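# Purple box onto calculator box, paper cup onto pink plate

## Task

Place the purple box so it rests entirely on top of the flat calculator box, keeping the face that is up now still facing up, and set the paper cup upright on the pink plate without squashing it.

## Robot and tools

Robot: two arms in a physics simulation. left_arm carries a left hand and right_arm a right hand; the left hand mirrors the right one. Each hand has little, ring, middle and index fingers plus a thumb that bends and turns. Base positions in the scene frame: left_arm at (-0.051, +0.242, 0) m, right_arm at (-0.017, -0.303, 0) m, turned very slightly. A camera stand sits behind the arms. Loose objects may occasionally get nudged.

Frames: the scene frame has its origin at table-top height, midway between the nominal bases, with +z up, +x out over the table and left_arm toward +y. Reported hand positions (end_effector_position in m, end_effector_quat_wxyz) are in each arm's own base frame. Cameras and the table use the scene frame. Motion offsets use the axes of that arm's current Hand target. The hand point sits 0.05 m in front of the palm and 0.15 m from the wrist face along the fingers. Its +z runs along straight fingers and +y out of the palm. Its +x crosses the palm away from the thumb on the right hand and toward the thumb on the left. Straight fingers extend 0.06-0.07 m past the point along +z and lie 0.06 m behind it along -y. A wrist bracket on the little-finger side can collide with things.

The 28-number row (every value in [-1, 1], always all 28, even when one arm is idle): left_arm dx, dy, dz, rx, ry, rz; left hand little, ring, middle, index, thumb_bend, thumb_turn, force_limit, speed; then the same 14 for right_arm and its hand. Pose numbers are offsets, not poses: they are counted from the arm's Hand target at the start of the action or move, in that target's own axes, with 1.0 = 0.6 m or 180 degrees; rx, ry, rz form one rotation vector. Every row of an action counts from the same start, and a repeated offset moves the arm further. All six pose numbers at 0 re-request the current Hand target. Finger numbers are absolute targets: +1 open/straight, -1 closed; thumb_turn -1 puts the thumb in front of the palm, opposite the fingers. force_limit runs from about 0 N at -1 to 10 N at +1 (15 N for the two thumb motors). speed grows linearly up to full at +0.48. For a soft grip (the paper cup) use a low force_limit and speed -0.94 or lower. With the thumb opposed, the hand encloses objects about 0.035-0.065 m thick; handles down to about 0.025 m. There is no 'no change' value: repeat the hand's last executed eight numbers, or before any, its hand_measured six plus hand_force_limit and hand_speed.

Tools:
- execute_actions(actions, cameras): actions is a list of actions, each up to 15 rows at 1/30 s per row; a short action holds its final row. Images return only for an empty actions list or when cameras names them (cam_high, cam_low, or ["all"]).
- move(target, speed, blend, blocking, cameras): straight-line paths for each hand point. target is one 28-number row or up to 15 rows, all offsets from the same Hand targets. speed is in m/s, 0.002 to 4.3, default 0.25 (turns up to twice that in rad/s); one value or one per target. blend (m) rounds corners; 0 stops at each target. blocking=false returns after about 0.5 s while motion continues. Paths last at least 0.5 s and stop after 10 s; they avoid nothing, including the other arm.
- wait(seconds 0 to 10, cameras): lets time pass with commands held.
- stop(cameras): brakes a running move.
- zoom_image(camera cam_high or cam_low, region [x0, y0, x1, y1] in pixels, at most 504 square): closer look at the newest image.
- show_instructions(): shows the reference pages.
- finished_scene(scene 1): ends the scene permanently.

Results: Hand target is the last commanded pose after clipping (rotation is clipped to within 40 degrees of the measured one); the next offsets start from it. Hands often rest 1-3 cm (sometimes 5) short, usually low, without any contact; resend the shortfall as an offset. hand_measured, hand_stopped_by (moving, target, force, stalled, fault) and hand_load_n follow the row's motor order; a load near 0 after grasping signals a lost grip. move adds a move: line (done, off_target, moving, held, fault) plus limits such as paced or held. Joint torques, temperatures and velocities also appear; some lines are dropped when unchanged.

Cautions: nothing may end up off the table. Avoid drops, releasing moving items, fast impacts and hard presses; slower moves hit softer. Never let the arms touch or one hand grip the other. Keep paths away from an arm's own base. Long stretched-out holds or pushing against unreachable poses heat motors; at 100 °C the arm drops for 30-60 s. To end a press, command back past the hand point. Cameras: cam_high and cam_low, each 672x504.

Each tool is called after "Call:" by a JSON object that holds its "name" and its "arguments".

Reference images:

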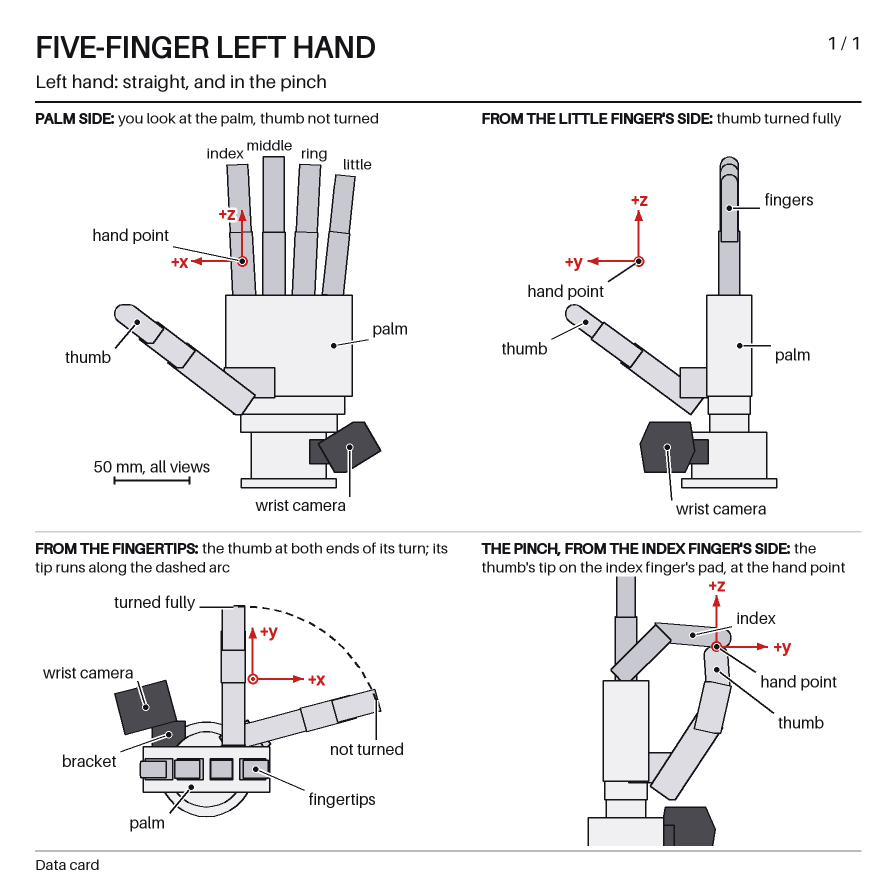

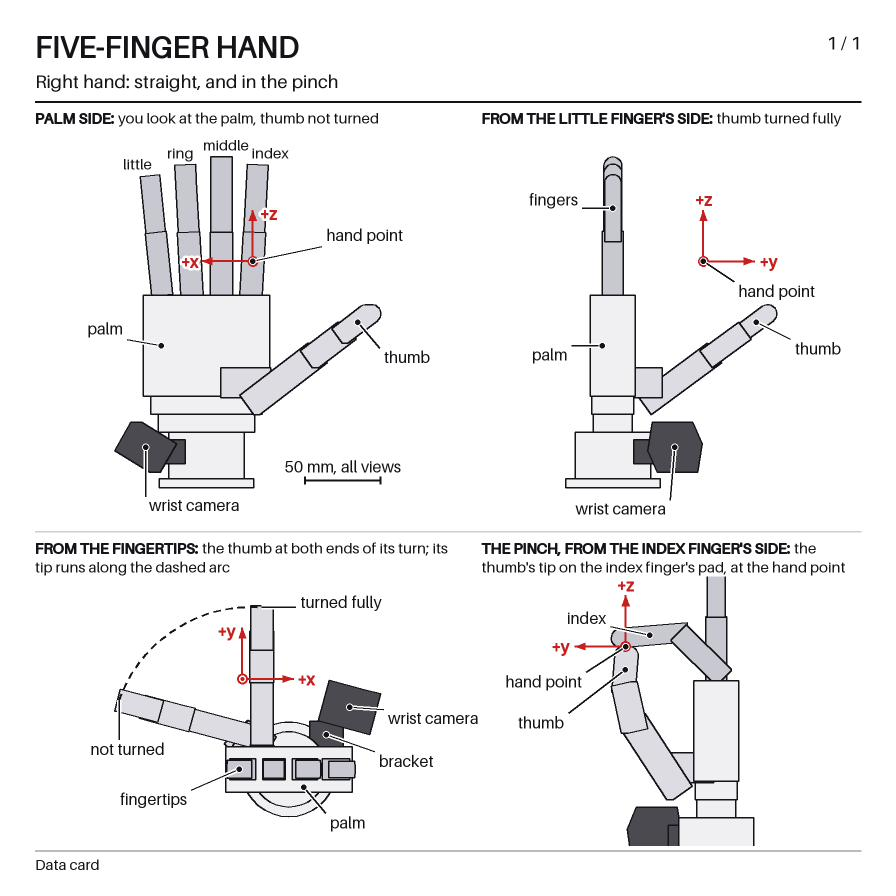

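## Session

Call:
{"name": "execute_actions", "arguments": {"actions": []}}

Scene clock: 0.00 s.
left_arm: end_effector_position=(+0.3822, -0.0181, +0.1718) hand_measured=(+1.000, +1.000, +1.000, +1.000, +1.000, +1.000) hand_load_n=(+0.0, +0.0, +0.0, +0.0, +0.0, +0.0) hand_stopped_by=(target, target, target, target, target, target) hand_force_limit=0.00 hand_speed=-0.80 end_effector_quat_wxyz=(+0.037, -0.352, +0.935, +0.036) | right_arm: end_effector_position=(+0.1191, -0.2219, +0.1879) hand_measured=(+1.000, +1.000, +1.000, +1.000, +1.000, +1.000) hand_load_n=(+0.0, +0.0, +0.0, +0.0, +0.0, +0.0) hand_stopped_by=(target, target, target, target, target, target) hand_force_limit=0.00 hand_speed=-0.80 end_effector_quat_wxyz=(-0.003, +0.728, -0.682, -0.076)
Joint positions: left_arm=[-0.138 1.502 1.308 -1.346 -0.098 0.715] | right_arm=[-0.927 1.263 1.082 -1.542 0.021 -0.99]
Joint velocities: within noise
Joint torques (N m): no reading
Motor temperatures (°C): left_arm=[34 33 35 34 30 28] | right_arm=[34 38 31 32 29 29]
Heat: left arm: hottest elbow 35 °C; right arm: hottest shoulder 38 °C.
Hand target: left_arm +0.3899, -0.0182, +0.1748; +0.045, -0.351, +0.935, +0.034 | right_arm +0.1223, -0.2272, +0.1962; +0.001, +0.727, -0.684, -0.066

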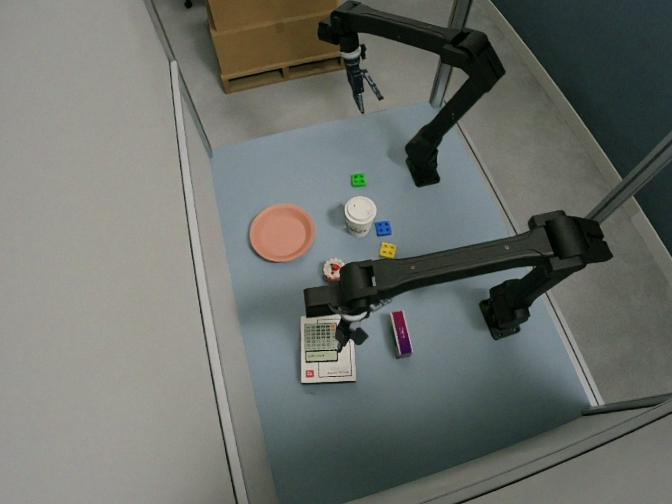

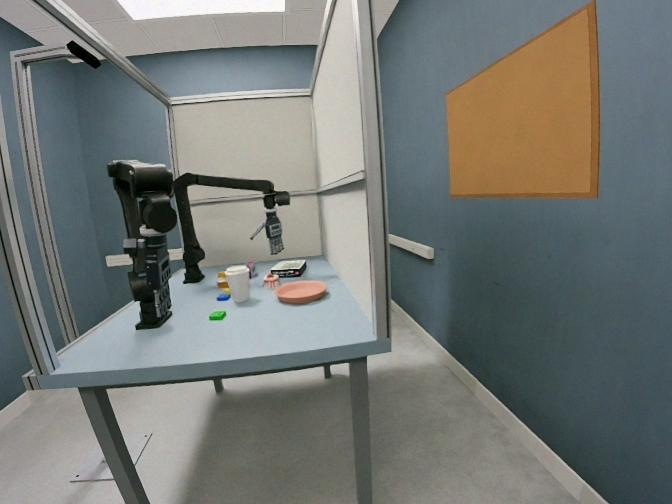

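Call:
{"name": "zoom_image", "arguments": {"camera": "cam_high", "region": [220, 160, 460, 400]}}

Call:
{"name": "zoom_image", "arguments": {"camera": "cam_low", "region": [190, 240, 350, 330]}}

Scaled by 2.100.

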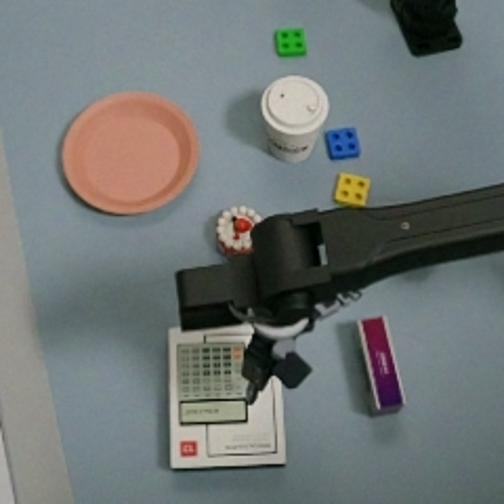

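Scaled by 3.150.

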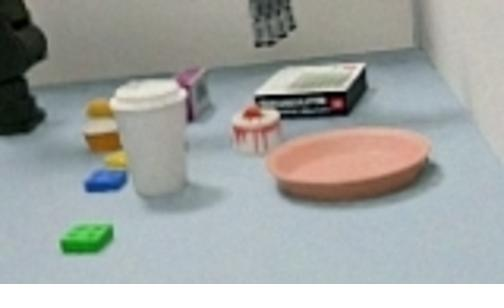

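Call:
{"name": "move", "arguments": {"target": [-0.0787, 0.4337, -0.112, 0,0,0, 1,1,1,1,1,1,0,-0.8, 0,0,0,0,0,0, 1,1,1,1,1,1,0,-0.8], "cameras": ["all"]}}

Scene clock: 77.20 s.
left_arm: end_effector_position=(+0.2489, +0.1974, +0.2487) hand_measured=(+1.000, +1.000, +1.000, +1.000, +1.000, +1.000) hand_load_n=(+0.0, +0.0, +0.0, +0.0, +0.0, +0.0) hand_stopped_by=(target, target, target, target, target, target) hand_force_limit=0.00 hand_speed=-0.80 end_effector_quat_wxyz=(+0.043, -0.360, +0.931, +0.032) | right_arm: end_effector_position=(+0.1191, -0.2219, +0.1879) hand_measured=(+1.000, +1.000, +1.000, +1.000, +1.000, +1.000) hand_load_n=(+0.0, +0.0, +0.0, +0.0, +0.0, +0.0) hand_stopped_by=(target, target, target, target, target, target) hand_force_limit=0.00 hand_speed=-0.80 end_effector_quat_wxyz=(-0.003, +0.728, -0.682, -0.076)
Joint positions: left_arm=[0.48 1.207 1.229 -1.501 -0.054 1.314] | right_arm=[-0.927 1.263 1.082 -1.542 0.021 -0.99]
Joint torques (N m): left_arm=[1.08 -7 8.83 0.36 0.06 0.2] | right_arm=[-1.85 -4.42 7.69 -0.51 0.03 -0.06]
Motor temperatures (°C): left_arm=[33 34 41 34 29 28] | right_arm=[33 38 40 31 29 28]
Heat: left arm: hottest elbow 41 °C; right arm: hottest elbow 40 °C.
Hand target: left_arm +0.2501, +0.2019, +0.2549; +0.045, -0.350, +0.935, +0.034 | right_arm +0.1223, -0.2272, +0.1962; +0.001, +0.727, -0.684, -0.066
Off the commanded pose: left_arm 0.008 m, 1 deg | right_arm 0.010 m, 1 deg.
move: done

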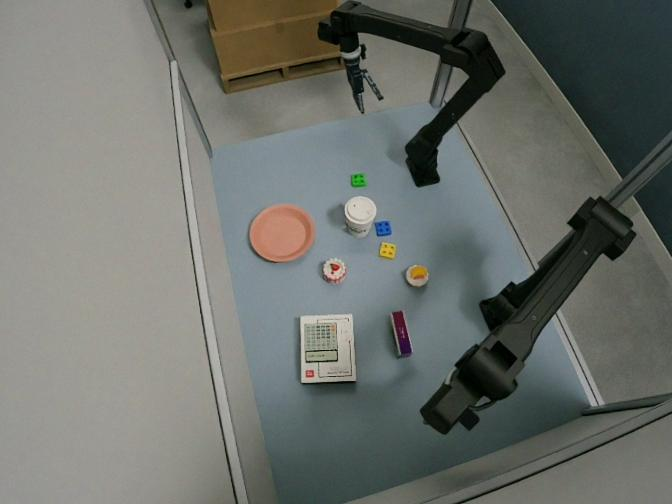

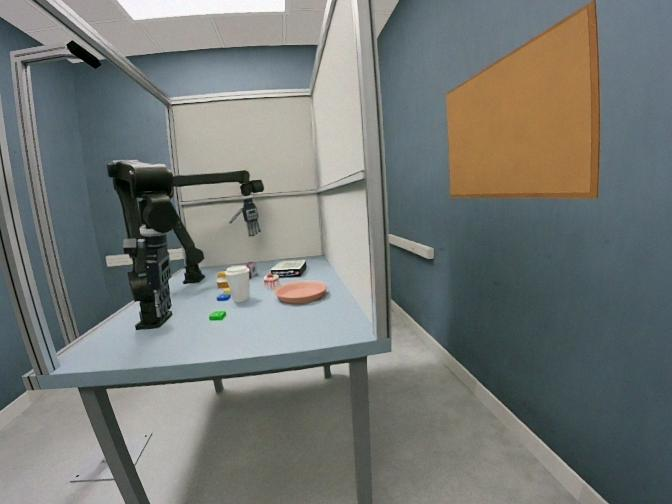

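Call:
{"name": "zoom_image", "arguments": {"camera": "cam_high", "region": [290, 290, 430, 400]}}

Call:
{"name": "zoom_image", "arguments": {"camera": "cam_high", "region": [310, 160, 450, 300]}}

Call:
{"name": "zoom_image", "arguments": {"camera": "cam_low", "region": [200, 250, 320, 320]}}

Scaled by 3.600.

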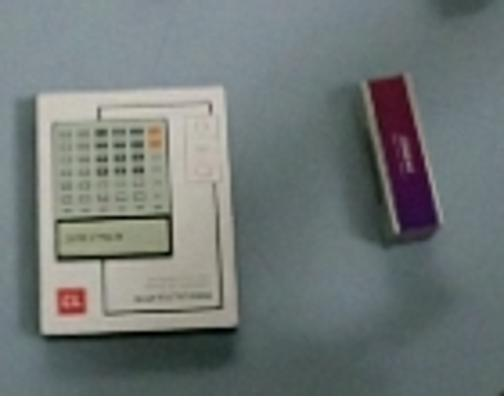

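Scaled by 3.600.

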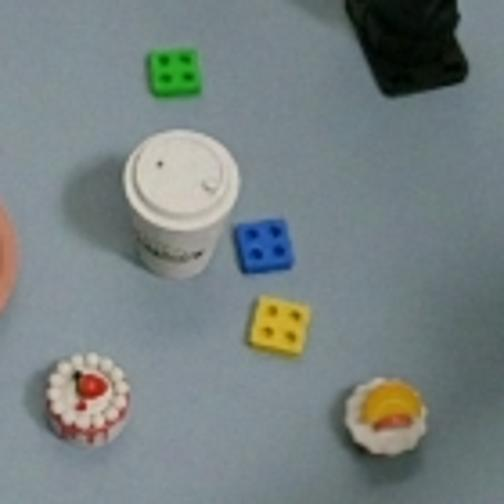

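Scaled by 4.200.

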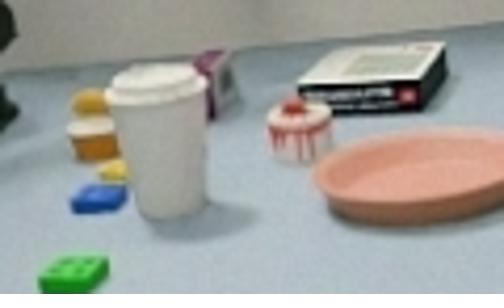

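Call:
{"name": "move", "arguments": {"target": [0,0,0,0,0,0, 1,1,1,1,1,1,0,-0.8, -0.4667,-0.1768,-0.147,0,0,0, 1,1,1,1,1,-1,0,0.4], "cameras": ["all"]}}

Scene clock: 145.00 s.
left_arm: end_effector_position=(+0.2490, +0.1975, +0.2487) hand_measured=(+1.000, +1.000, +1.000, +1.000, +1.000, +1.000) hand_load_n=(+0.0, +0.0, +0.0, +0.0, +0.0, +0.0) hand_stopped_by=(target, target, target, target, target, target) hand_force_limit=0.00 hand_speed=-0.80 end_effector_quat_wxyz=(+0.043, -0.360, +0.932, +0.032) | right_arm: end_effector_position=(+0.2112, +0.0457, +0.2810) hand_measured=(+1.000, +1.000, +1.000, +1.000, +1.000, -1.000) hand_load_n=(+0.5, +0.0, +0.0, +0.0, +0.0, +0.0) hand_stopped_by=(target, target, target, target, target, target) hand_force_limit=0.00 hand_speed=0.40 end_effector_quat_wxyz=(-0.055, +0.731, -0.680, -0.011)
Joint positions: left_arm=[0.48 1.207 1.229 -1.501 -0.054 1.316] | right_arm=[0.004 1.017 1.176 -1.671 -0.096 -0.065]
Joint torques (N m): left_arm=[1.14 -7 8.83 0.36 0.06 0.19] | right_arm=[-0.56 -0.91 10.21 -0.83 -0.24 0.12]
Heat: left arm: hottest elbow 41 °C; right arm: hottest elbow 42 °C.
Hand target: left_arm +0.2501, +0.2019, +0.2549; +0.045, -0.350, +0.935, +0.034 | right_arm +0.2203, +0.0504, +0.3001; +0.001, +0.727, -0.684, -0.065
Off the commanded pose: left_arm 0.008 m, 1 deg | right_arm 0.022 m, 9 deg.
joint sent to its limit (right arm) — joint 4 (wrist pitch), lower limit. The joint targets are off in orientation, not in position.
move: off_target (right_arm)

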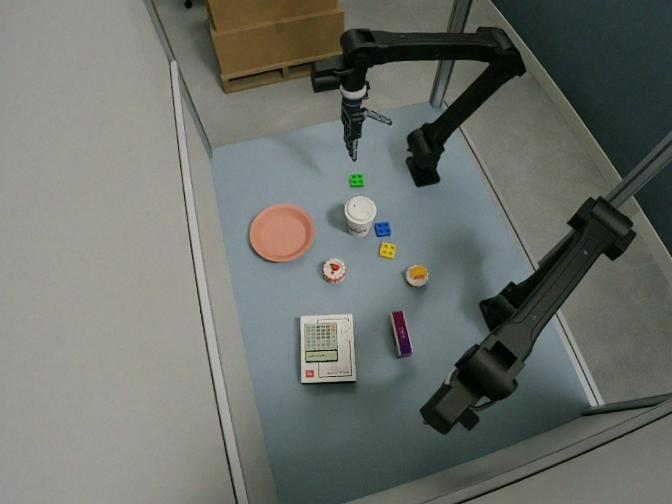

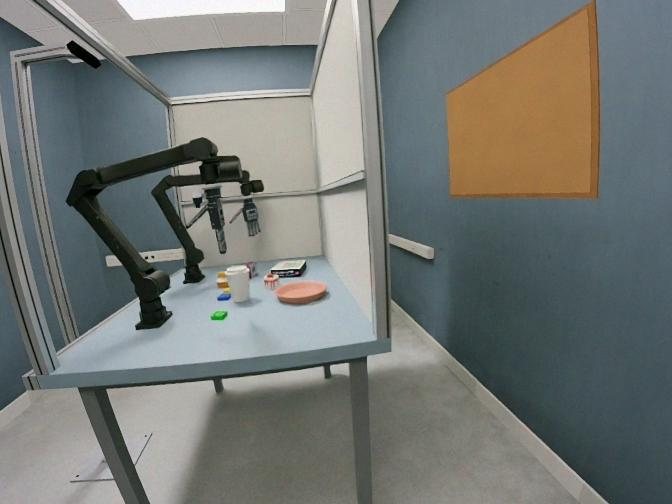

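Call:
{"name": "zoom_image", "arguments": {"camera": "cam_high", "region": [310, 60, 410, 180]}}

Call:
{"name": "zoom_image", "arguments": {"camera": "cam_low", "region": [130, 170, 290, 340]}}

Scaled by 4.200.

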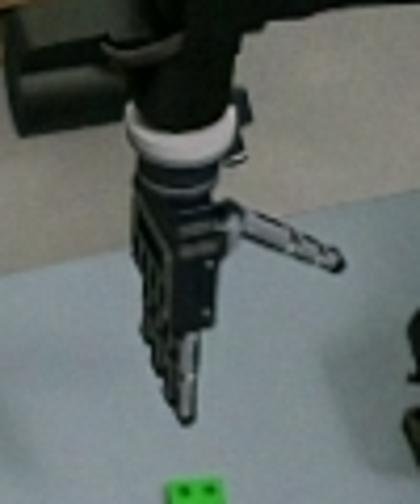

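Scaled by 2.965.

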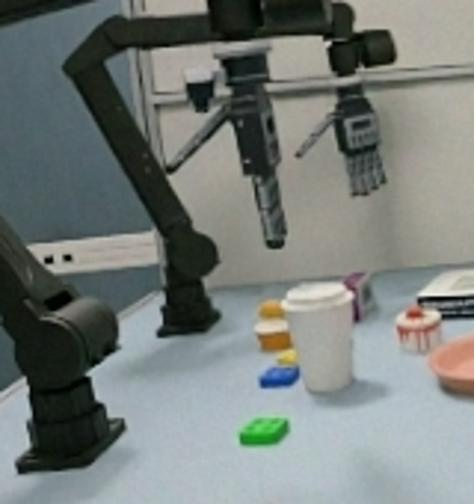

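Call:
{"name": "move", "arguments": {"target": [[0,0,0,0,0,0, 1,1,1,1,1,1,0,-0.8, -0.163,0.0982,0.1932,-0.021,0.0204,-0.2206, 1,1,1,1,1,-1,0,0.4],[0,0,0,0,0,0, 1,1,1,1,1,1,0,-0.8, -0.2398,0.2837,0.302,-0.0376,0.0364,-0.3943, 1,1,1,1,1,-1,0,0.4]], "blend": [0.03, 0], "cameras": ["all"]}}

Scene clock: 166.80 s.
left_arm: end_effector_position=(+0.2490, +0.1975, +0.2487) hand_measured=(+1.000, +1.000, +1.000, +1.000, +1.000, +1.000) hand_load_n=(+0.0, +0.0, +0.0, +0.0, +0.0, +0.0) hand_stopped_by=(target, target, target, target, target, target) hand_force_limit=0.00 hand_speed=-0.80 end_effector_quat_wxyz=(+0.043, -0.360, +0.932, +0.032) | right_arm: end_effector_position=(+0.0278, +0.1924, +0.1541) hand_measured=(+1.000, +1.000, +1.000, +1.000, +1.000, -1.000) hand_load_n=(-0.5, +0.0, +0.0, +0.0, +0.0, +0.0) hand_stopped_by=(target, target, target, target, target, target) hand_force_limit=0.00 hand_speed=0.40 end_effector_quat_wxyz=(+0.045, +0.990, -0.124, -0.052)
Joint positions: left_arm=[0.48 1.207 1.229 -1.501 -0.054 1.316] | right_arm=[1.222 1.1 0.868 -1.45 -0.082 -0.105]
Joint torques (N m): left_arm=[1.08 -6.95 8.81 0.35 0.06 0.19] | right_arm=[-1.03 -1.85 5.74 0.25 -0.1 0.12]
Heat: left arm: hottest elbow 41 °C; right arm: hottest elbow 43 °C.
Hand target: left_arm +0.2501, +0.2019, +0.2549; +0.045, -0.350, +0.935, +0.034 | right_arm +0.0255, +0.1982, +0.1494; +0.040, +0.989, -0.129, -0.053
Off the commanded pose: left_arm 0.008 m, 1 deg | right_arm 0.008 m, 1 deg.
move: done

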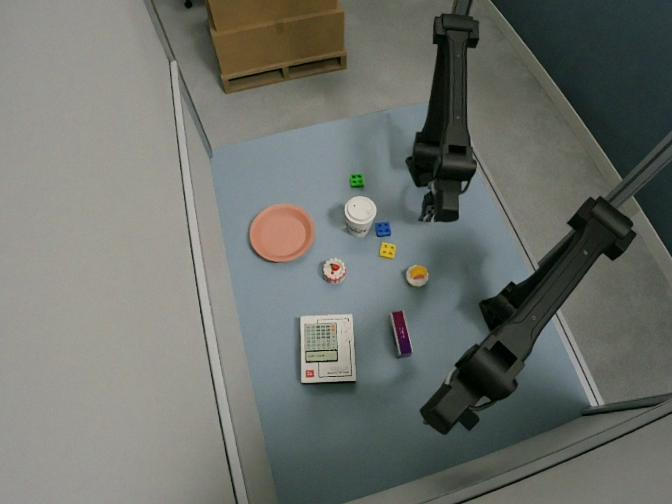

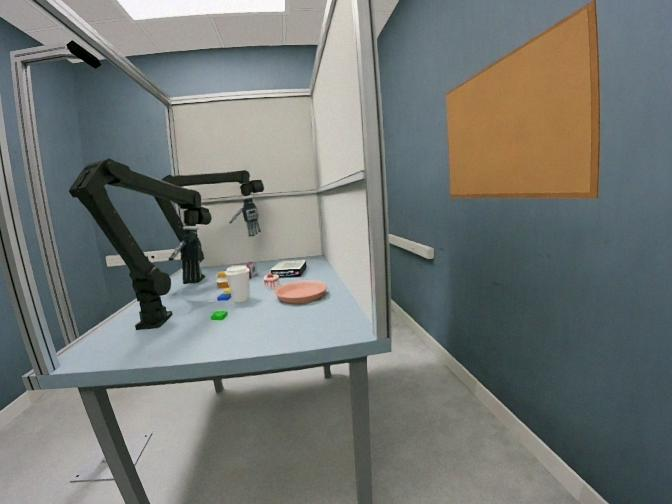

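Call:
{"name": "move", "arguments": {"target": [[0,0,0,0,0,0, 1,1,1,1,1,1,0,-0.8, 0.1637,-0.053,-0.0392,0.0144,0.162,-0.0006, 1,1,1,1,1,-1,0,0.4],[0,0,0,0,0,0, 1,1,1,1,1,1,0,-0.8, 0.2883,-0.1082,-0.169,0.0288,0.3239,-0.0012, 1,1,1,1,1,-1,0,0.4],[0,0,0,0,0,0, 1,1,1,1,1,1,0,-0.8, 0.3417,-0.2008,-0.3493,0.0432,0.4859,-0.0018, 1,1,1,1,1,-1,0,0.4]], "blend": [0.03, 0.03, 0], "cameras": ["all"]}}

Scene clock: 183.00 s.
left_arm: end_effector_position=(+0.2490, +0.1975, +0.2487) hand_measured=(+1.000, +1.000, +1.000, +1.000, +1.000, +1.000) hand_load_n=(+0.0, +0.0, +0.0, -0.5, +0.0, +0.0) hand_stopped_by=(target, target, target, target, target, target) hand_force_limit=0.00 hand_speed=-0.80 end_effector_quat_wxyz=(+0.043, -0.360, +0.932, +0.032) | right_arm: end_effector_position=(+0.2770, +0.2769, +0.3203) hand_measured=(+1.000, +1.000, +1.000, +1.000, +1.000, -1.000) hand_load_n=(+0.0, +0.0, +0.0, +0.0, +0.0, +0.5) hand_stopped_by=(target, target, target, target, target, target) hand_force_limit=0.00 hand_speed=0.40 end_effector_quat_wxyz=(+0.069, +0.755, -0.059, +0.650)
Joint positions: left_arm=[0.48 1.207 1.229 -1.501 -0.054 1.316] | right_arm=[1.3 1.265 1.079 -0.856 1.4 -0.562]
Joint torques (N m): left_arm=[1.08 -7 8.81 0.35 0.06 0.19] | right_arm=[-1.55 -7.12 6.27 1.44 0.57 -0.26]
Heat: left arm: hottest elbow 41 °C; right arm: hottest elbow 42 °C.
Hand target: left_arm +0.2501, +0.2019, +0.2549; +0.045, -0.350, +0.935, +0.034 | right_arm +0.2769, +0.2746, +0.3266; +0.057, +0.752, -0.066, +0.653
Off the commanded pose: left_arm 0.008 m, 1 deg | right_arm 0.007 m, 2 deg.
move: done

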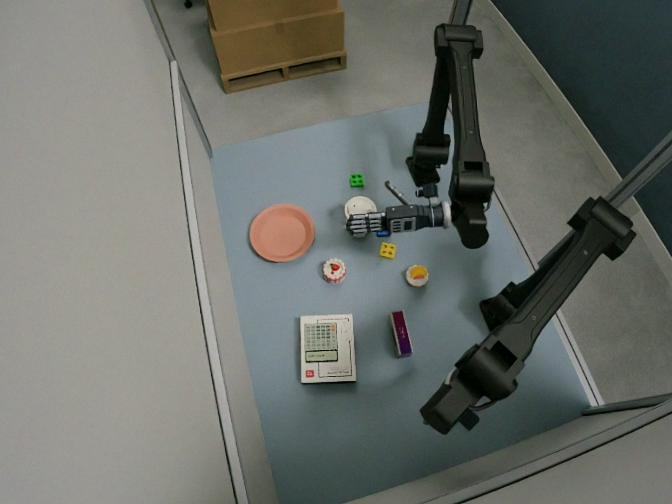

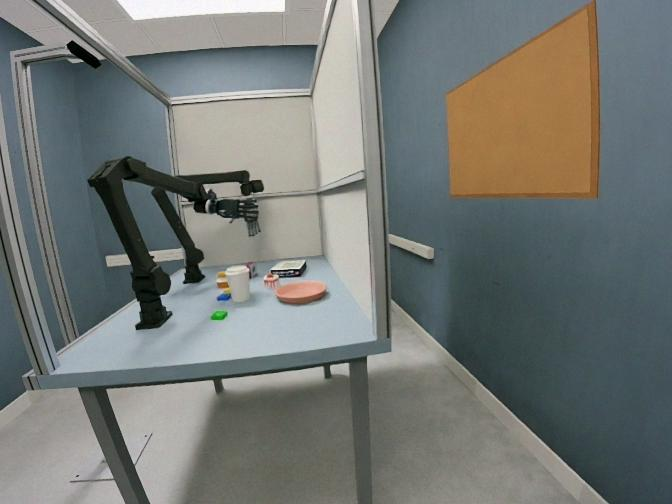

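Call:
{"name": "move", "arguments": {"target": [0,0,0,0,0,0, 1,1,1,1,1,1,0,-0.8, -0.2145,0.1667,-0.0108,0,0,0, 1,1,1,1,1,-1,0,0.4], "cameras": ["all"]}}

Call:
{"name": "zoom_image", "arguments": {"camera": "cam_high", "region": [310, 160, 450, 300]}}

Call:
{"name": "zoom_image", "arguments": {"camera": "cam_low", "region": [170, 210, 310, 320]}}

Scene clock: 192.23 s.
left_arm: end_effector_position=(+0.2490, +0.1975, +0.2487) hand_measured=(+1.000, +1.000, +1.000, +1.000, +1.000, +1.000) hand_load_n=(+0.0, +0.0, +0.0, +0.0, +0.0, +0.0) hand_stopped_by=(target, target, target, target, target, target) hand_force_limit=0.00 hand_speed=-0.80 end_effector_quat_wxyz=(+0.043, -0.360, +0.932, +0.032) | right_arm: end_effector_position=(+0.2373, +0.1791, +0.1959) hand_measured=(+1.000, +1.000, +1.000, +1.000, +1.000, -1.000) hand_load_n=(+0.0, +0.0, +0.0, +0.0, +0.0, +0.5) hand_stopped_by=(target, target, target, target, target, target) hand_force_limit=0.00 hand_speed=0.40 end_effector_quat_wxyz=(+0.066, +0.757, -0.060, +0.648)
Joint positions: left_arm=[0.48 1.207 1.229 -1.501 -0.054 1.316] | right_arm=[1.343 1.124 0.645 -0.796 1.411 -0.321]
Joint torques (N m): left_arm=[1.08 -7 8.83 0.36 0.06 0.19] | right_arm=[-0.85 -2.78 5.98 -0.13 1.07 0.08]
Heat: left arm: hottest elbow 41 °C; right arm: hottest elbow 41 °C.
Hand target: left_arm +0.2501, +0.2019, +0.2549; +0.045, -0.350, +0.935, +0.034 | right_arm +0.2354, +0.1805, +0.2002; +0.057, +0.752, -0.066, +0.653
Off the commanded pose: left_arm 0.008 m, 1 deg | right_arm 0.005 m, 1 deg.
move: done

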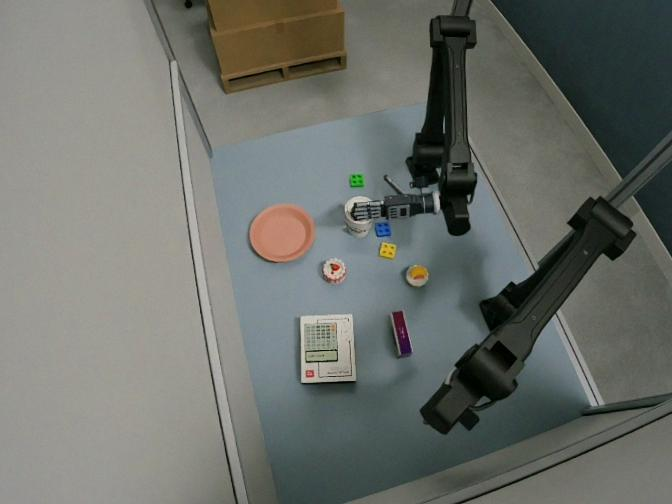

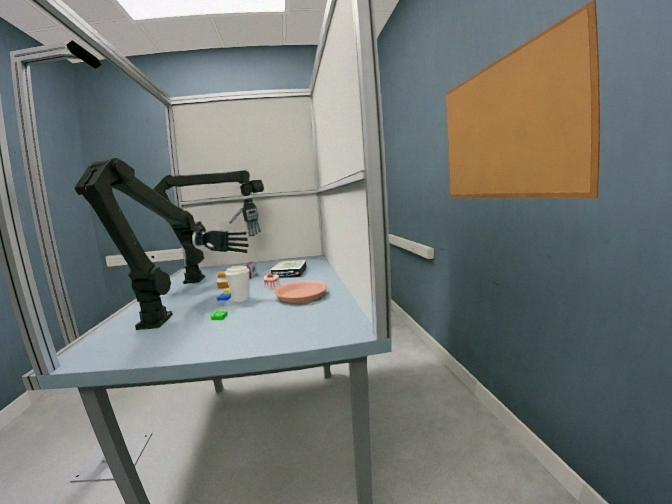

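Scaled by 3.600.

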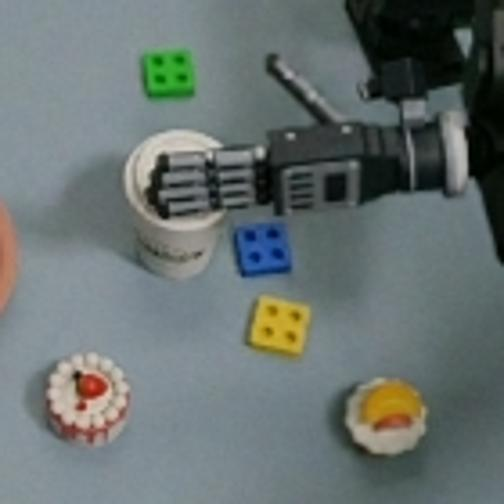

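Scaled by 3.600.

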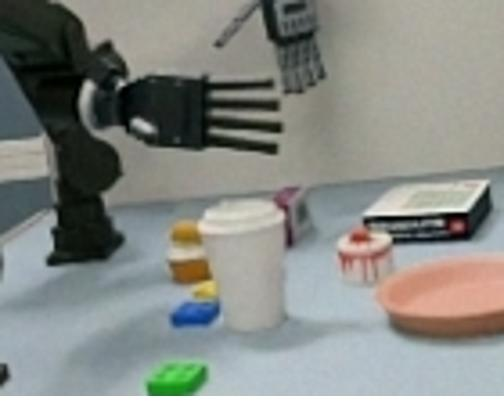

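Call:
{"name": "move", "arguments": {"target": [[0,0,0,0,0,0, 1,1,1,1,1,1,0,-0.8, 0,-0.0252,0,0,0,0, 1,1,1,1,1,-1,0,0.4],[0,0,0,0,0,0, 1,1,1,1,1,1,0,-0.8, -0.173,-0.0252,0.0244,0,0,0, 1,1,1,1,1,-1,0,0.4]], "speed": 0.15, "blend": [0.003, 0], "cameras": ["all"]}}

Call:
{"name": "zoom_image", "arguments": {"camera": "cam_high", "region": [310, 160, 450, 300]}}

Call:
{"name": "zoom_image", "arguments": {"camera": "cam_low", "region": [170, 210, 310, 320]}}

Scene clock: 204.20 s.
left_arm: end_effector_position=(+0.2490, +0.1975, +0.2487) hand_measured=(+1.000, +1.000, +1.000, +1.000, +1.000, +1.000) hand_load_n=(+0.0, +0.0, +0.0, +0.0, +0.0, +0.5) hand_stopped_by=(target, target, target, target, target, target) hand_force_limit=0.00 hand_speed=-0.80 end_effector_quat_wxyz=(+0.043, -0.360, +0.932, +0.032) | right_arm: end_effector_position=(+0.2385, +0.1940, +0.0956) hand_measured=(+1.000, +1.000, +1.000, +1.000, +1.000, -1.000) hand_load_n=(+0.0, +0.0, +0.0, +0.0, +0.0, +0.0) hand_stopped_by=(target, target, target, target, target, target) hand_force_limit=0.00 hand_speed=0.40 end_effector_quat_wxyz=(+0.058, +0.755, -0.072, +0.649)
Joint positions: left_arm=[0.48 1.207 1.229 -1.501 -0.054 1.316] | right_arm=[1.348 1.403 0.551 -0.479 1.414 -0.237]
Joint torques (N m): left_arm=[1.14 -7 8.83 0.36 0.06 0.19] | right_arm=[-1.26 -3.49 4.01 1.05 1.06 -0.29]
Heat: left arm: hottest elbow 41 °C; right arm: hottest elbow 41 °C.
Hand target: left_arm +0.2501, +0.2019, +0.2549; +0.045, -0.350, +0.935, +0.034 | right_arm +0.2379, +0.1954, +0.0953; +0.057, +0.752, -0.066, +0.653
Off the commanded pose: left_arm 0.008 m, 1 deg | right_arm 0.002 m, 1 deg.
move: done

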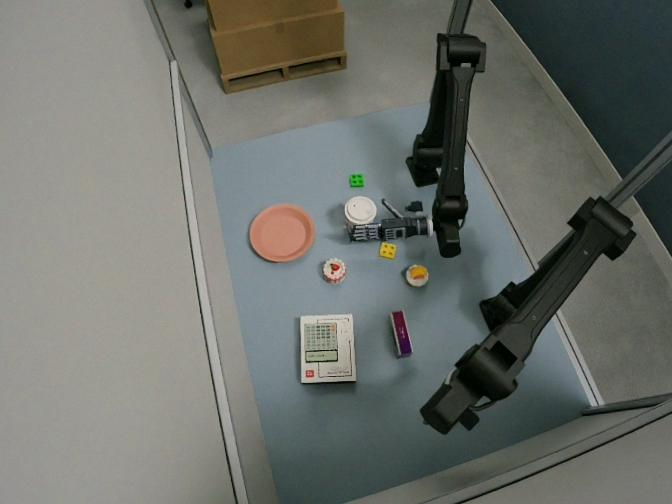

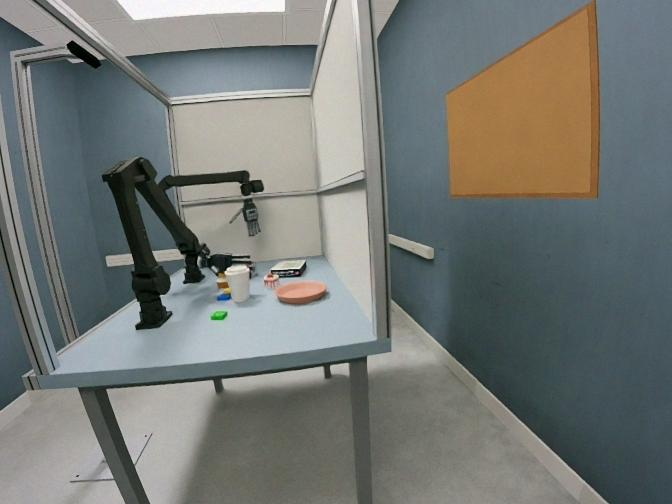

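Scaled by 3.600.

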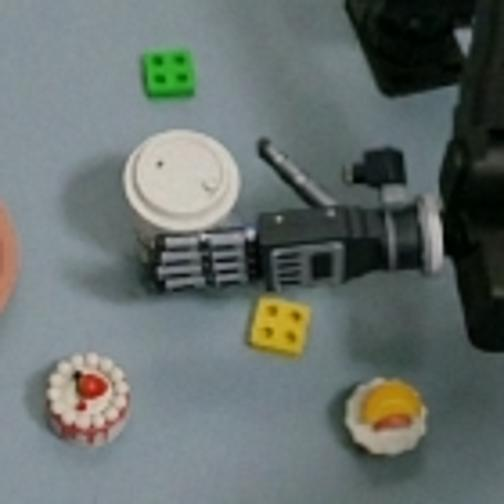

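Scaled by 3.600.

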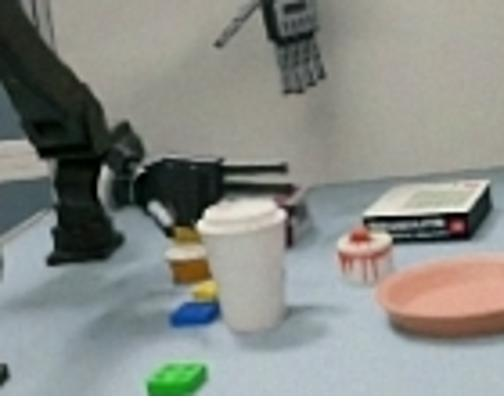

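Call:
{"name": "move", "arguments": {"target": [[0,0,0,0,0,0, 1,1,1,1,1,1,0,-0.8, -0.0545,0,0.0077,0,0,0, 1,1,1,1,1,-1,0,0.4],[0,0,0,0,0,0, 1,1,1,1,1,1,0,-0.8, -0.0468,0.0298,0.0622,0,0,0, 1,1,1,1,1,-1,0,0.4]], "speed": [0.12, 0.06], "cameras": ["all"]}}

Call:
{"name": "zoom_image", "arguments": {"camera": "cam_high", "region": [310, 160, 450, 300]}}

Call:
{"name": "zoom_image", "arguments": {"camera": "cam_low", "region": [170, 210, 310, 320]}}

Scene clock: 215.87 s.
left_arm: end_effector_position=(+0.2490, +0.1975, +0.2487) hand_measured=(+1.000, +1.000, +1.000, +1.000, +1.000, +1.000) hand_load_n=(+0.0, +0.0, +0.0, +0.0, +0.0, +0.0) hand_stopped_by=(target, target, target, target, target, target) hand_force_limit=0.00 hand_speed=-0.80 end_effector_quat_wxyz=(+0.043, -0.360, +0.932, +0.032) | right_arm: end_effector_position=(+0.2658, +0.1721, +0.0596) hand_measured=(+1.000, +1.000, +1.000, +1.000, +1.000, -1.000) hand_load_n=(+0.0, +0.5, +0.0, +0.0, +0.0, +0.0) hand_stopped_by=(target, target, target, target, target, target) hand_force_limit=0.00 hand_speed=0.40 end_effector_quat_wxyz=(+0.064, +0.755, -0.063, +0.649)
Joint positions: left_arm=[0.48 1.207 1.229 -1.501 -0.054 1.316] | right_arm=[1.238 1.493 0.38 0.327 1.359 -0.811]
Joint torques (N m): left_arm=[1.14 -7 8.81 0.35 0.06 0.19] | right_arm=[-1.85 -4.48 3.03 1.62 0.36 -0.3]
Heat: left arm: hottest elbow 41 °C; right arm: hottest elbow 39 °C.
Hand target: left_arm +0.2501, +0.2019, +0.2549; +0.045, -0.350, +0.935, +0.034 | right_arm +0.2673, +0.1721, +0.0622; +0.057, +0.752, -0.066, +0.653
Off the commanded pose: left_arm 0.008 m, 1 deg | right_arm 0.003 m, 1 deg.
move: done

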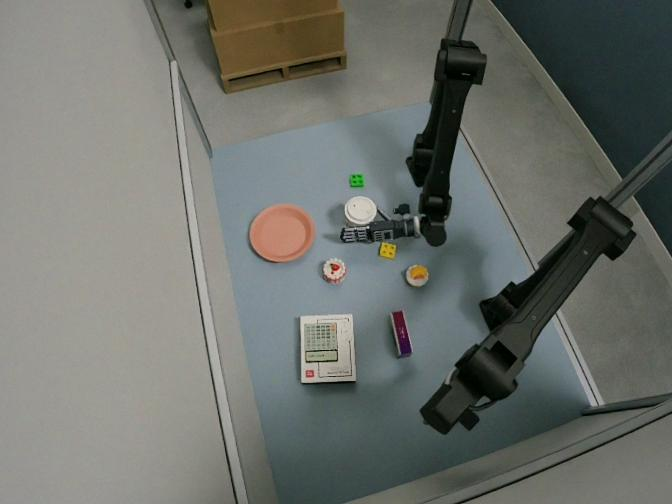

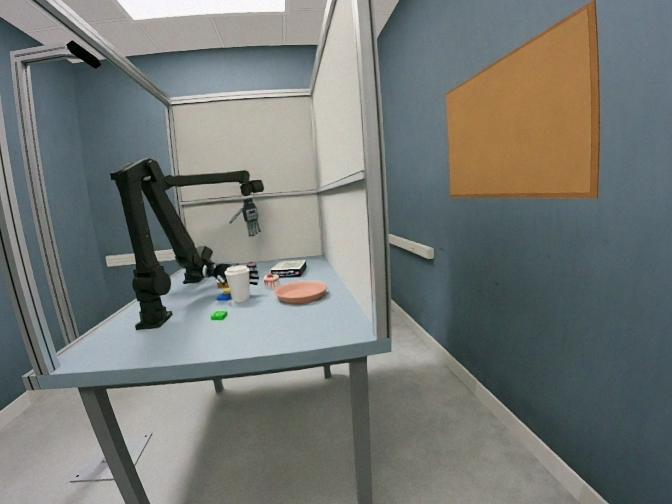

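Scaled by 3.600.

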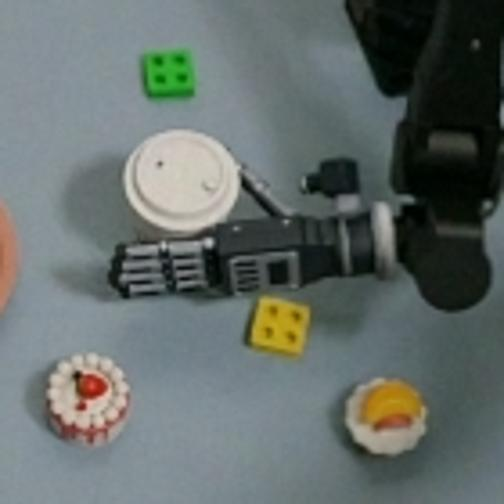

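Scaled by 3.600.

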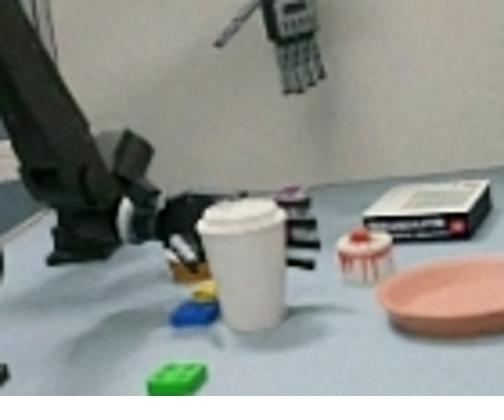

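Call:
{"name": "move", "arguments": {"target": [0,0,0,0,0,0, 1,1,1,1,1,1,0,-0.8, 0,0.01,0,0,0,0, 1,1,1,1,1,-1,0,0.4], "speed": 0.05}}

Call:
{"name": "execute_actions", "arguments": {"actions": [[[0,0,0,0,0,0, 1,1,1,1,1,1,0,-0.8, 0,0,0,0,0,0, 1,1,-0.2,-0.2,0.0,-1,-0.7,-0.93]]]}}

Call:
{"name": "wait", "arguments": {"seconds": 4, "cameras": ["all"]}}

Scene clock: 221.10 s.
left_arm: end_effector_position=(+0.2490, +0.1975, +0.2487) hand_measured=(+1.000, +1.000, +1.000, +1.000, +1.000, +1.000) hand_load_n=(+0.0, +0.0, +0.0, +0.0, +0.0, +0.0) hand_stopped_by=(target, target, target, target, target, target) hand_force_limit=0.00 hand_speed=-0.80 end_effector_quat_wxyz=(+0.043, -0.360, +0.932, +0.032) | right_arm: end_effector_position=(+0.2642, +0.1663, +0.0577) hand_measured=(+1.000, +1.000, +1.000, +1.000, +1.000, -1.000) hand_load_n=(+0.0, +0.0, +0.0, +0.0, +0.0, +0.0) hand_stopped_by=(target, target, target, target, target, target) hand_force_limit=0.00 hand_speed=0.40 end_effector_quat_wxyz=(+0.066, +0.755, -0.058, +0.649)
Joint positions: left_arm=[0.48 1.207 1.229 -1.501 -0.054 1.316] | right_arm=[1.238 1.493 0.359 0.363 1.357 -0.835]
Joint torques (N m): left_arm=[1.08 -6.95 8.83 0.36 0.06 0.19] | right_arm=[-2.26 -4.95 2.95 1.66 0.36 -0.3]
Heat: left arm: hottest elbow 41 °C; right arm: hottest elbow 39 °C.
Hand target: left_arm +0.2501, +0.2019, +0.2549; +0.045, -0.350, +0.935, +0.034 | right_arm +0.2663, +0.1662, +0.0623; +0.057, +0.752, -0.066, +0.653
Off the commanded pose: left_arm 0.008 m, 1 deg | right_arm 0.005 m, 1 deg.
move: done

Scene clock: 224.17 s.
left_arm: end_effector_position=(+0.2490, +0.1975, +0.2487) hand_measured=(+1.000, +1.000, +1.000, +1.000, +1.000, +1.000) hand_load_n=(+0.0, -0.5, +0.0, +0.0, -0.5, +0.0) hand_stopped_by=(target, target, target, target, target, target) hand_force_limit=0.00 hand_speed=-0.80 end_effector_quat_wxyz=(+0.043, -0.360, +0.932, +0.032) | right_arm: end_effector_position=(+0.2644, +0.1669, +0.0578) hand_measured=(+1.000, +1.000, +0.470, +0.502, +0.742, -1.000) hand_load_n=(+0.0, +0.0, +1.5, +0.5, +3.5, +0.5) hand_stopped_by=(target, target, force, force, force, target) hand_force_limit=-0.70 hand_speed=-0.93 end_effector_quat_wxyz=(+0.065, +0.755, -0.058, +0.649)
Joint positions: left_arm=[0.48 1.207 1.229 -1.501 -0.054 1.316] | right_arm=[1.238 1.493 0.359 0.368 1.356 -0.838]
Joint torques (N m): left_arm=[1.08 -6.95 8.83 0.36 0.06 0.19] | right_arm=[-2.32 -5.07 2.89 1.68 0.37 -0.3]
Heat: left arm: hottest elbow 41 °C; right arm: hottest shoulder 38 °C.
Hand target: left_arm +0.2501, +0.2019, +0.2549; +0.045, -0.350, +0.935, +0.034 | right_arm +0.2663, +0.1662, +0.0623; +0.057, +0.752, -0.066, +0.653
Off the commanded pose: left_arm 0.008 m, 1 deg | right_arm 0.005 m, 1 deg.

Scene clock: 228.17 s.
left_arm: end_effector_position=(+0.2490, +0.1975, +0.2487) hand_measured=(+1.000, +1.000, +1.000, +1.000, +1.000, +1.000) hand_load_n=(+0.0, +0.0, +0.0, +0.0, +0.0, +0.0) hand_stopped_by=(target, target, target, target, target, target) hand_force_limit=0.00 hand_speed=-0.80 end_effector_quat_wxyz=(+0.043, -0.360, +0.932, +0.032) | right_arm: end_effector_position=(+0.2644, +0.1669, +0.0578) hand_measured=(+1.000, +1.000, +0.470, +0.502, +0.742, -1.000) hand_load_n=(+0.0, +0.0, +2.0, +1.0, +3.5, +0.5) hand_stopped_by=(target, target, force, force, force, target) hand_force_limit=-0.70 hand_speed=-0.93 end_effector_quat_wxyz=(+0.065, +0.755, -0.058, +0.649)
Joint positions: left_arm=[0.48 1.207 1.229 -1.501 -0.054 1.316] | right_arm=[1.238 1.493 0.359 0.368 1.356 -0.838]
Joint torques (N m): left_arm=[1.08 -6.95 8.83 0.35 0.06 0.19] | right_arm=[-2.2 -5.13 2.74 1.72 0.35 -0.3]
Heat: left arm: hottest elbow 41 °C; right arm: hottest shoulder 38 °C.
Hand target: left_arm +0.2501, +0.2019, +0.2549; +0.045, -0.350, +0.935, +0.034 | right_arm +0.2663, +0.1662, +0.0623; +0.057, +0.752, -0.066, +0.653
Off the commanded pose: left_arm 0.008 m, 1 deg | right_arm 0.005 m, 1 deg.
wait: 4.00 s; at rest by 0.17 s

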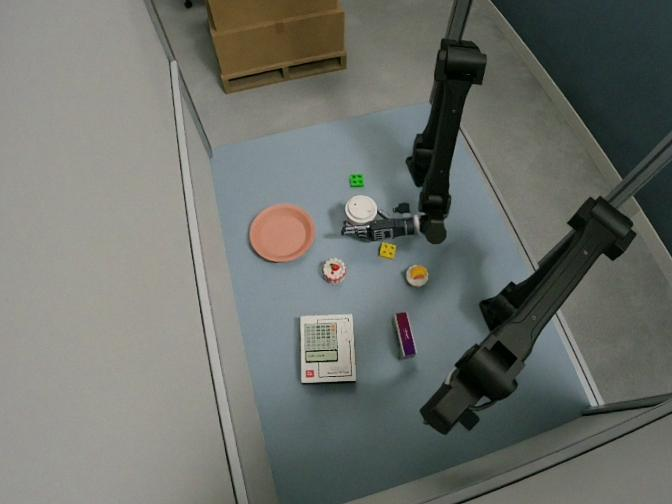

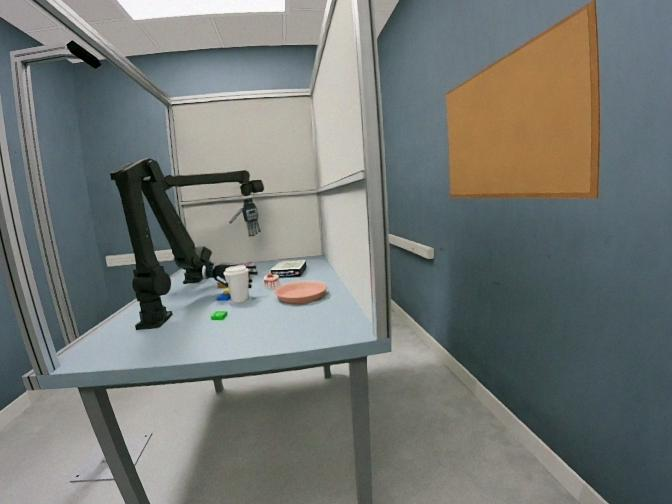

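Call:
{"name": "zoom_image", "arguments": {"camera": "cam_high", "region": [310, 160, 450, 300]}}

Call:
{"name": "zoom_image", "arguments": {"camera": "cam_low", "region": [190, 240, 290, 320]}}

Scaled by 3.600.

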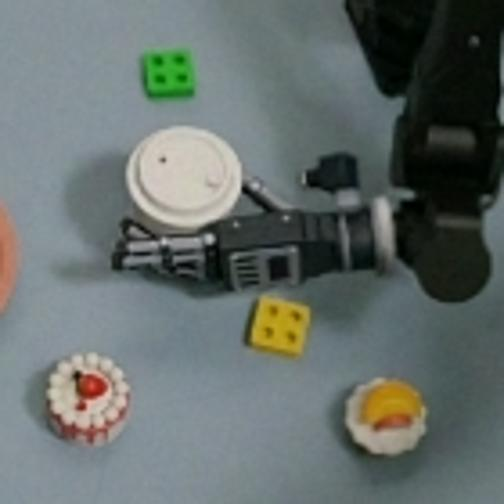

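Scaled by 5.040.

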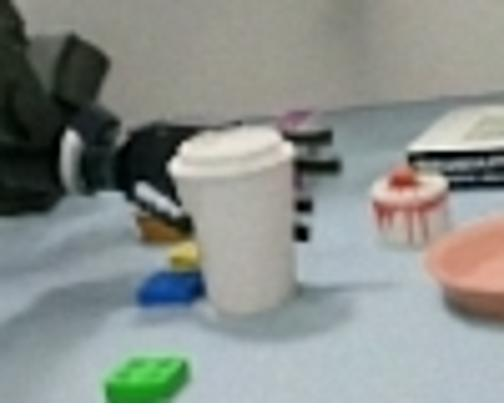

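Call:
{"name": "move", "arguments": {"target": [0,0,0,0,0,0, 1,1,1,1,1,1,0,-0.8, 0.066,0,-0.0093,0,0,0, 1,1,-0.2,-0.2,0.0,-1,-0.7,-0.93], "speed": 0.08, "cameras": ["all"]}}

Call:
{"name": "zoom_image", "arguments": {"camera": "cam_high", "region": [310, 160, 450, 300]}}

Call:
{"name": "zoom_image", "arguments": {"camera": "cam_low", "region": [190, 240, 290, 320]}}

Scene clock: 235.33 s.
left_arm: end_effector_position=(+0.2490, +0.1975, +0.2487) hand_measured=(+1.000, +1.000, +1.000, +1.000, +1.000, +1.000) hand_load_n=(+0.0, +0.0, +0.0, +0.0, +0.0, +0.0) hand_stopped_by=(target, target, target, target, target, target) hand_force_limit=0.00 hand_speed=-0.80 end_effector_quat_wxyz=(+0.043, -0.360, +0.932, +0.032) | right_arm: end_effector_position=(+0.2629, +0.1612, +0.0937) hand_measured=(+1.000, +1.000, +0.470, +0.502, +0.742, -1.000) hand_load_n=(+0.0, +0.0, +2.0, +1.0, +3.5, +0.5) hand_stopped_by=(target, target, force, force, force, target) hand_force_limit=-0.70 hand_speed=-0.93 end_effector_quat_wxyz=(+0.063, +0.754, -0.057, +0.652)
Joint positions: left_arm=[0.48 1.207 1.229 -1.501 -0.054 1.316] | right_arm=[1.238 1.326 0.359 0.238 1.356 -0.874]
Joint torques (N m): left_arm=[1.14 -7 8.83 0.36 0.06 0.2] | right_arm=[-2.43 -4.13 5.67 -0.14 0.38 -0.07]
Heat: left arm: hottest elbow 41 °C; right arm: hottest shoulder 38 °C.
Hand target: left_arm +0.2501, +0.2019, +0.2549; +0.045, -0.350, +0.935, +0.034 | right_arm +0.2663, +0.1662, +0.1023; +0.057, +0.752, -0.066, +0.653
Off the commanded pose: left_arm 0.008 m, 1 deg | right_arm 0.010 m, 1 deg.
move: done

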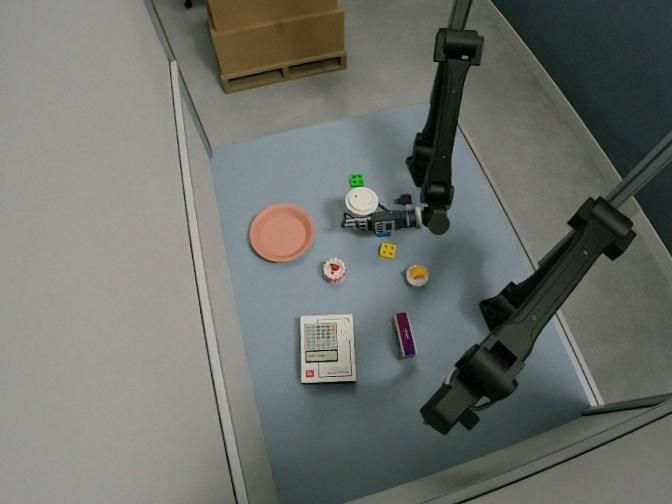

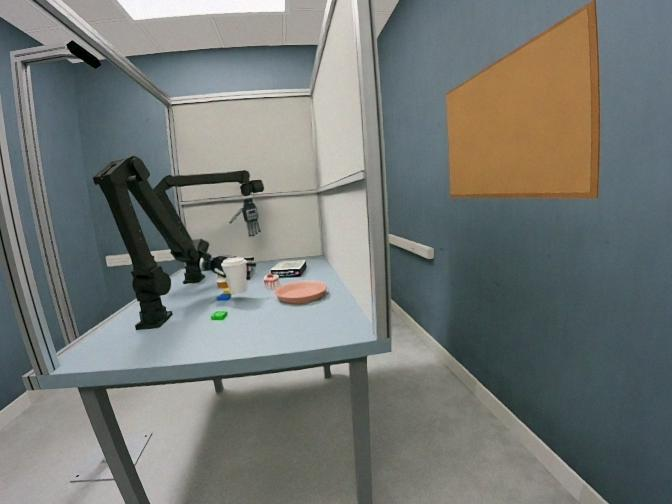

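Scaled by 3.600.

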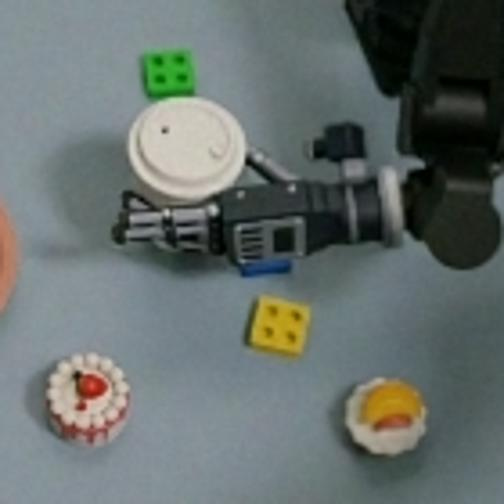

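Scaled by 5.040.

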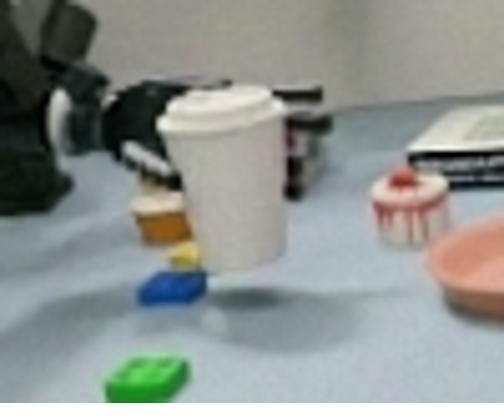

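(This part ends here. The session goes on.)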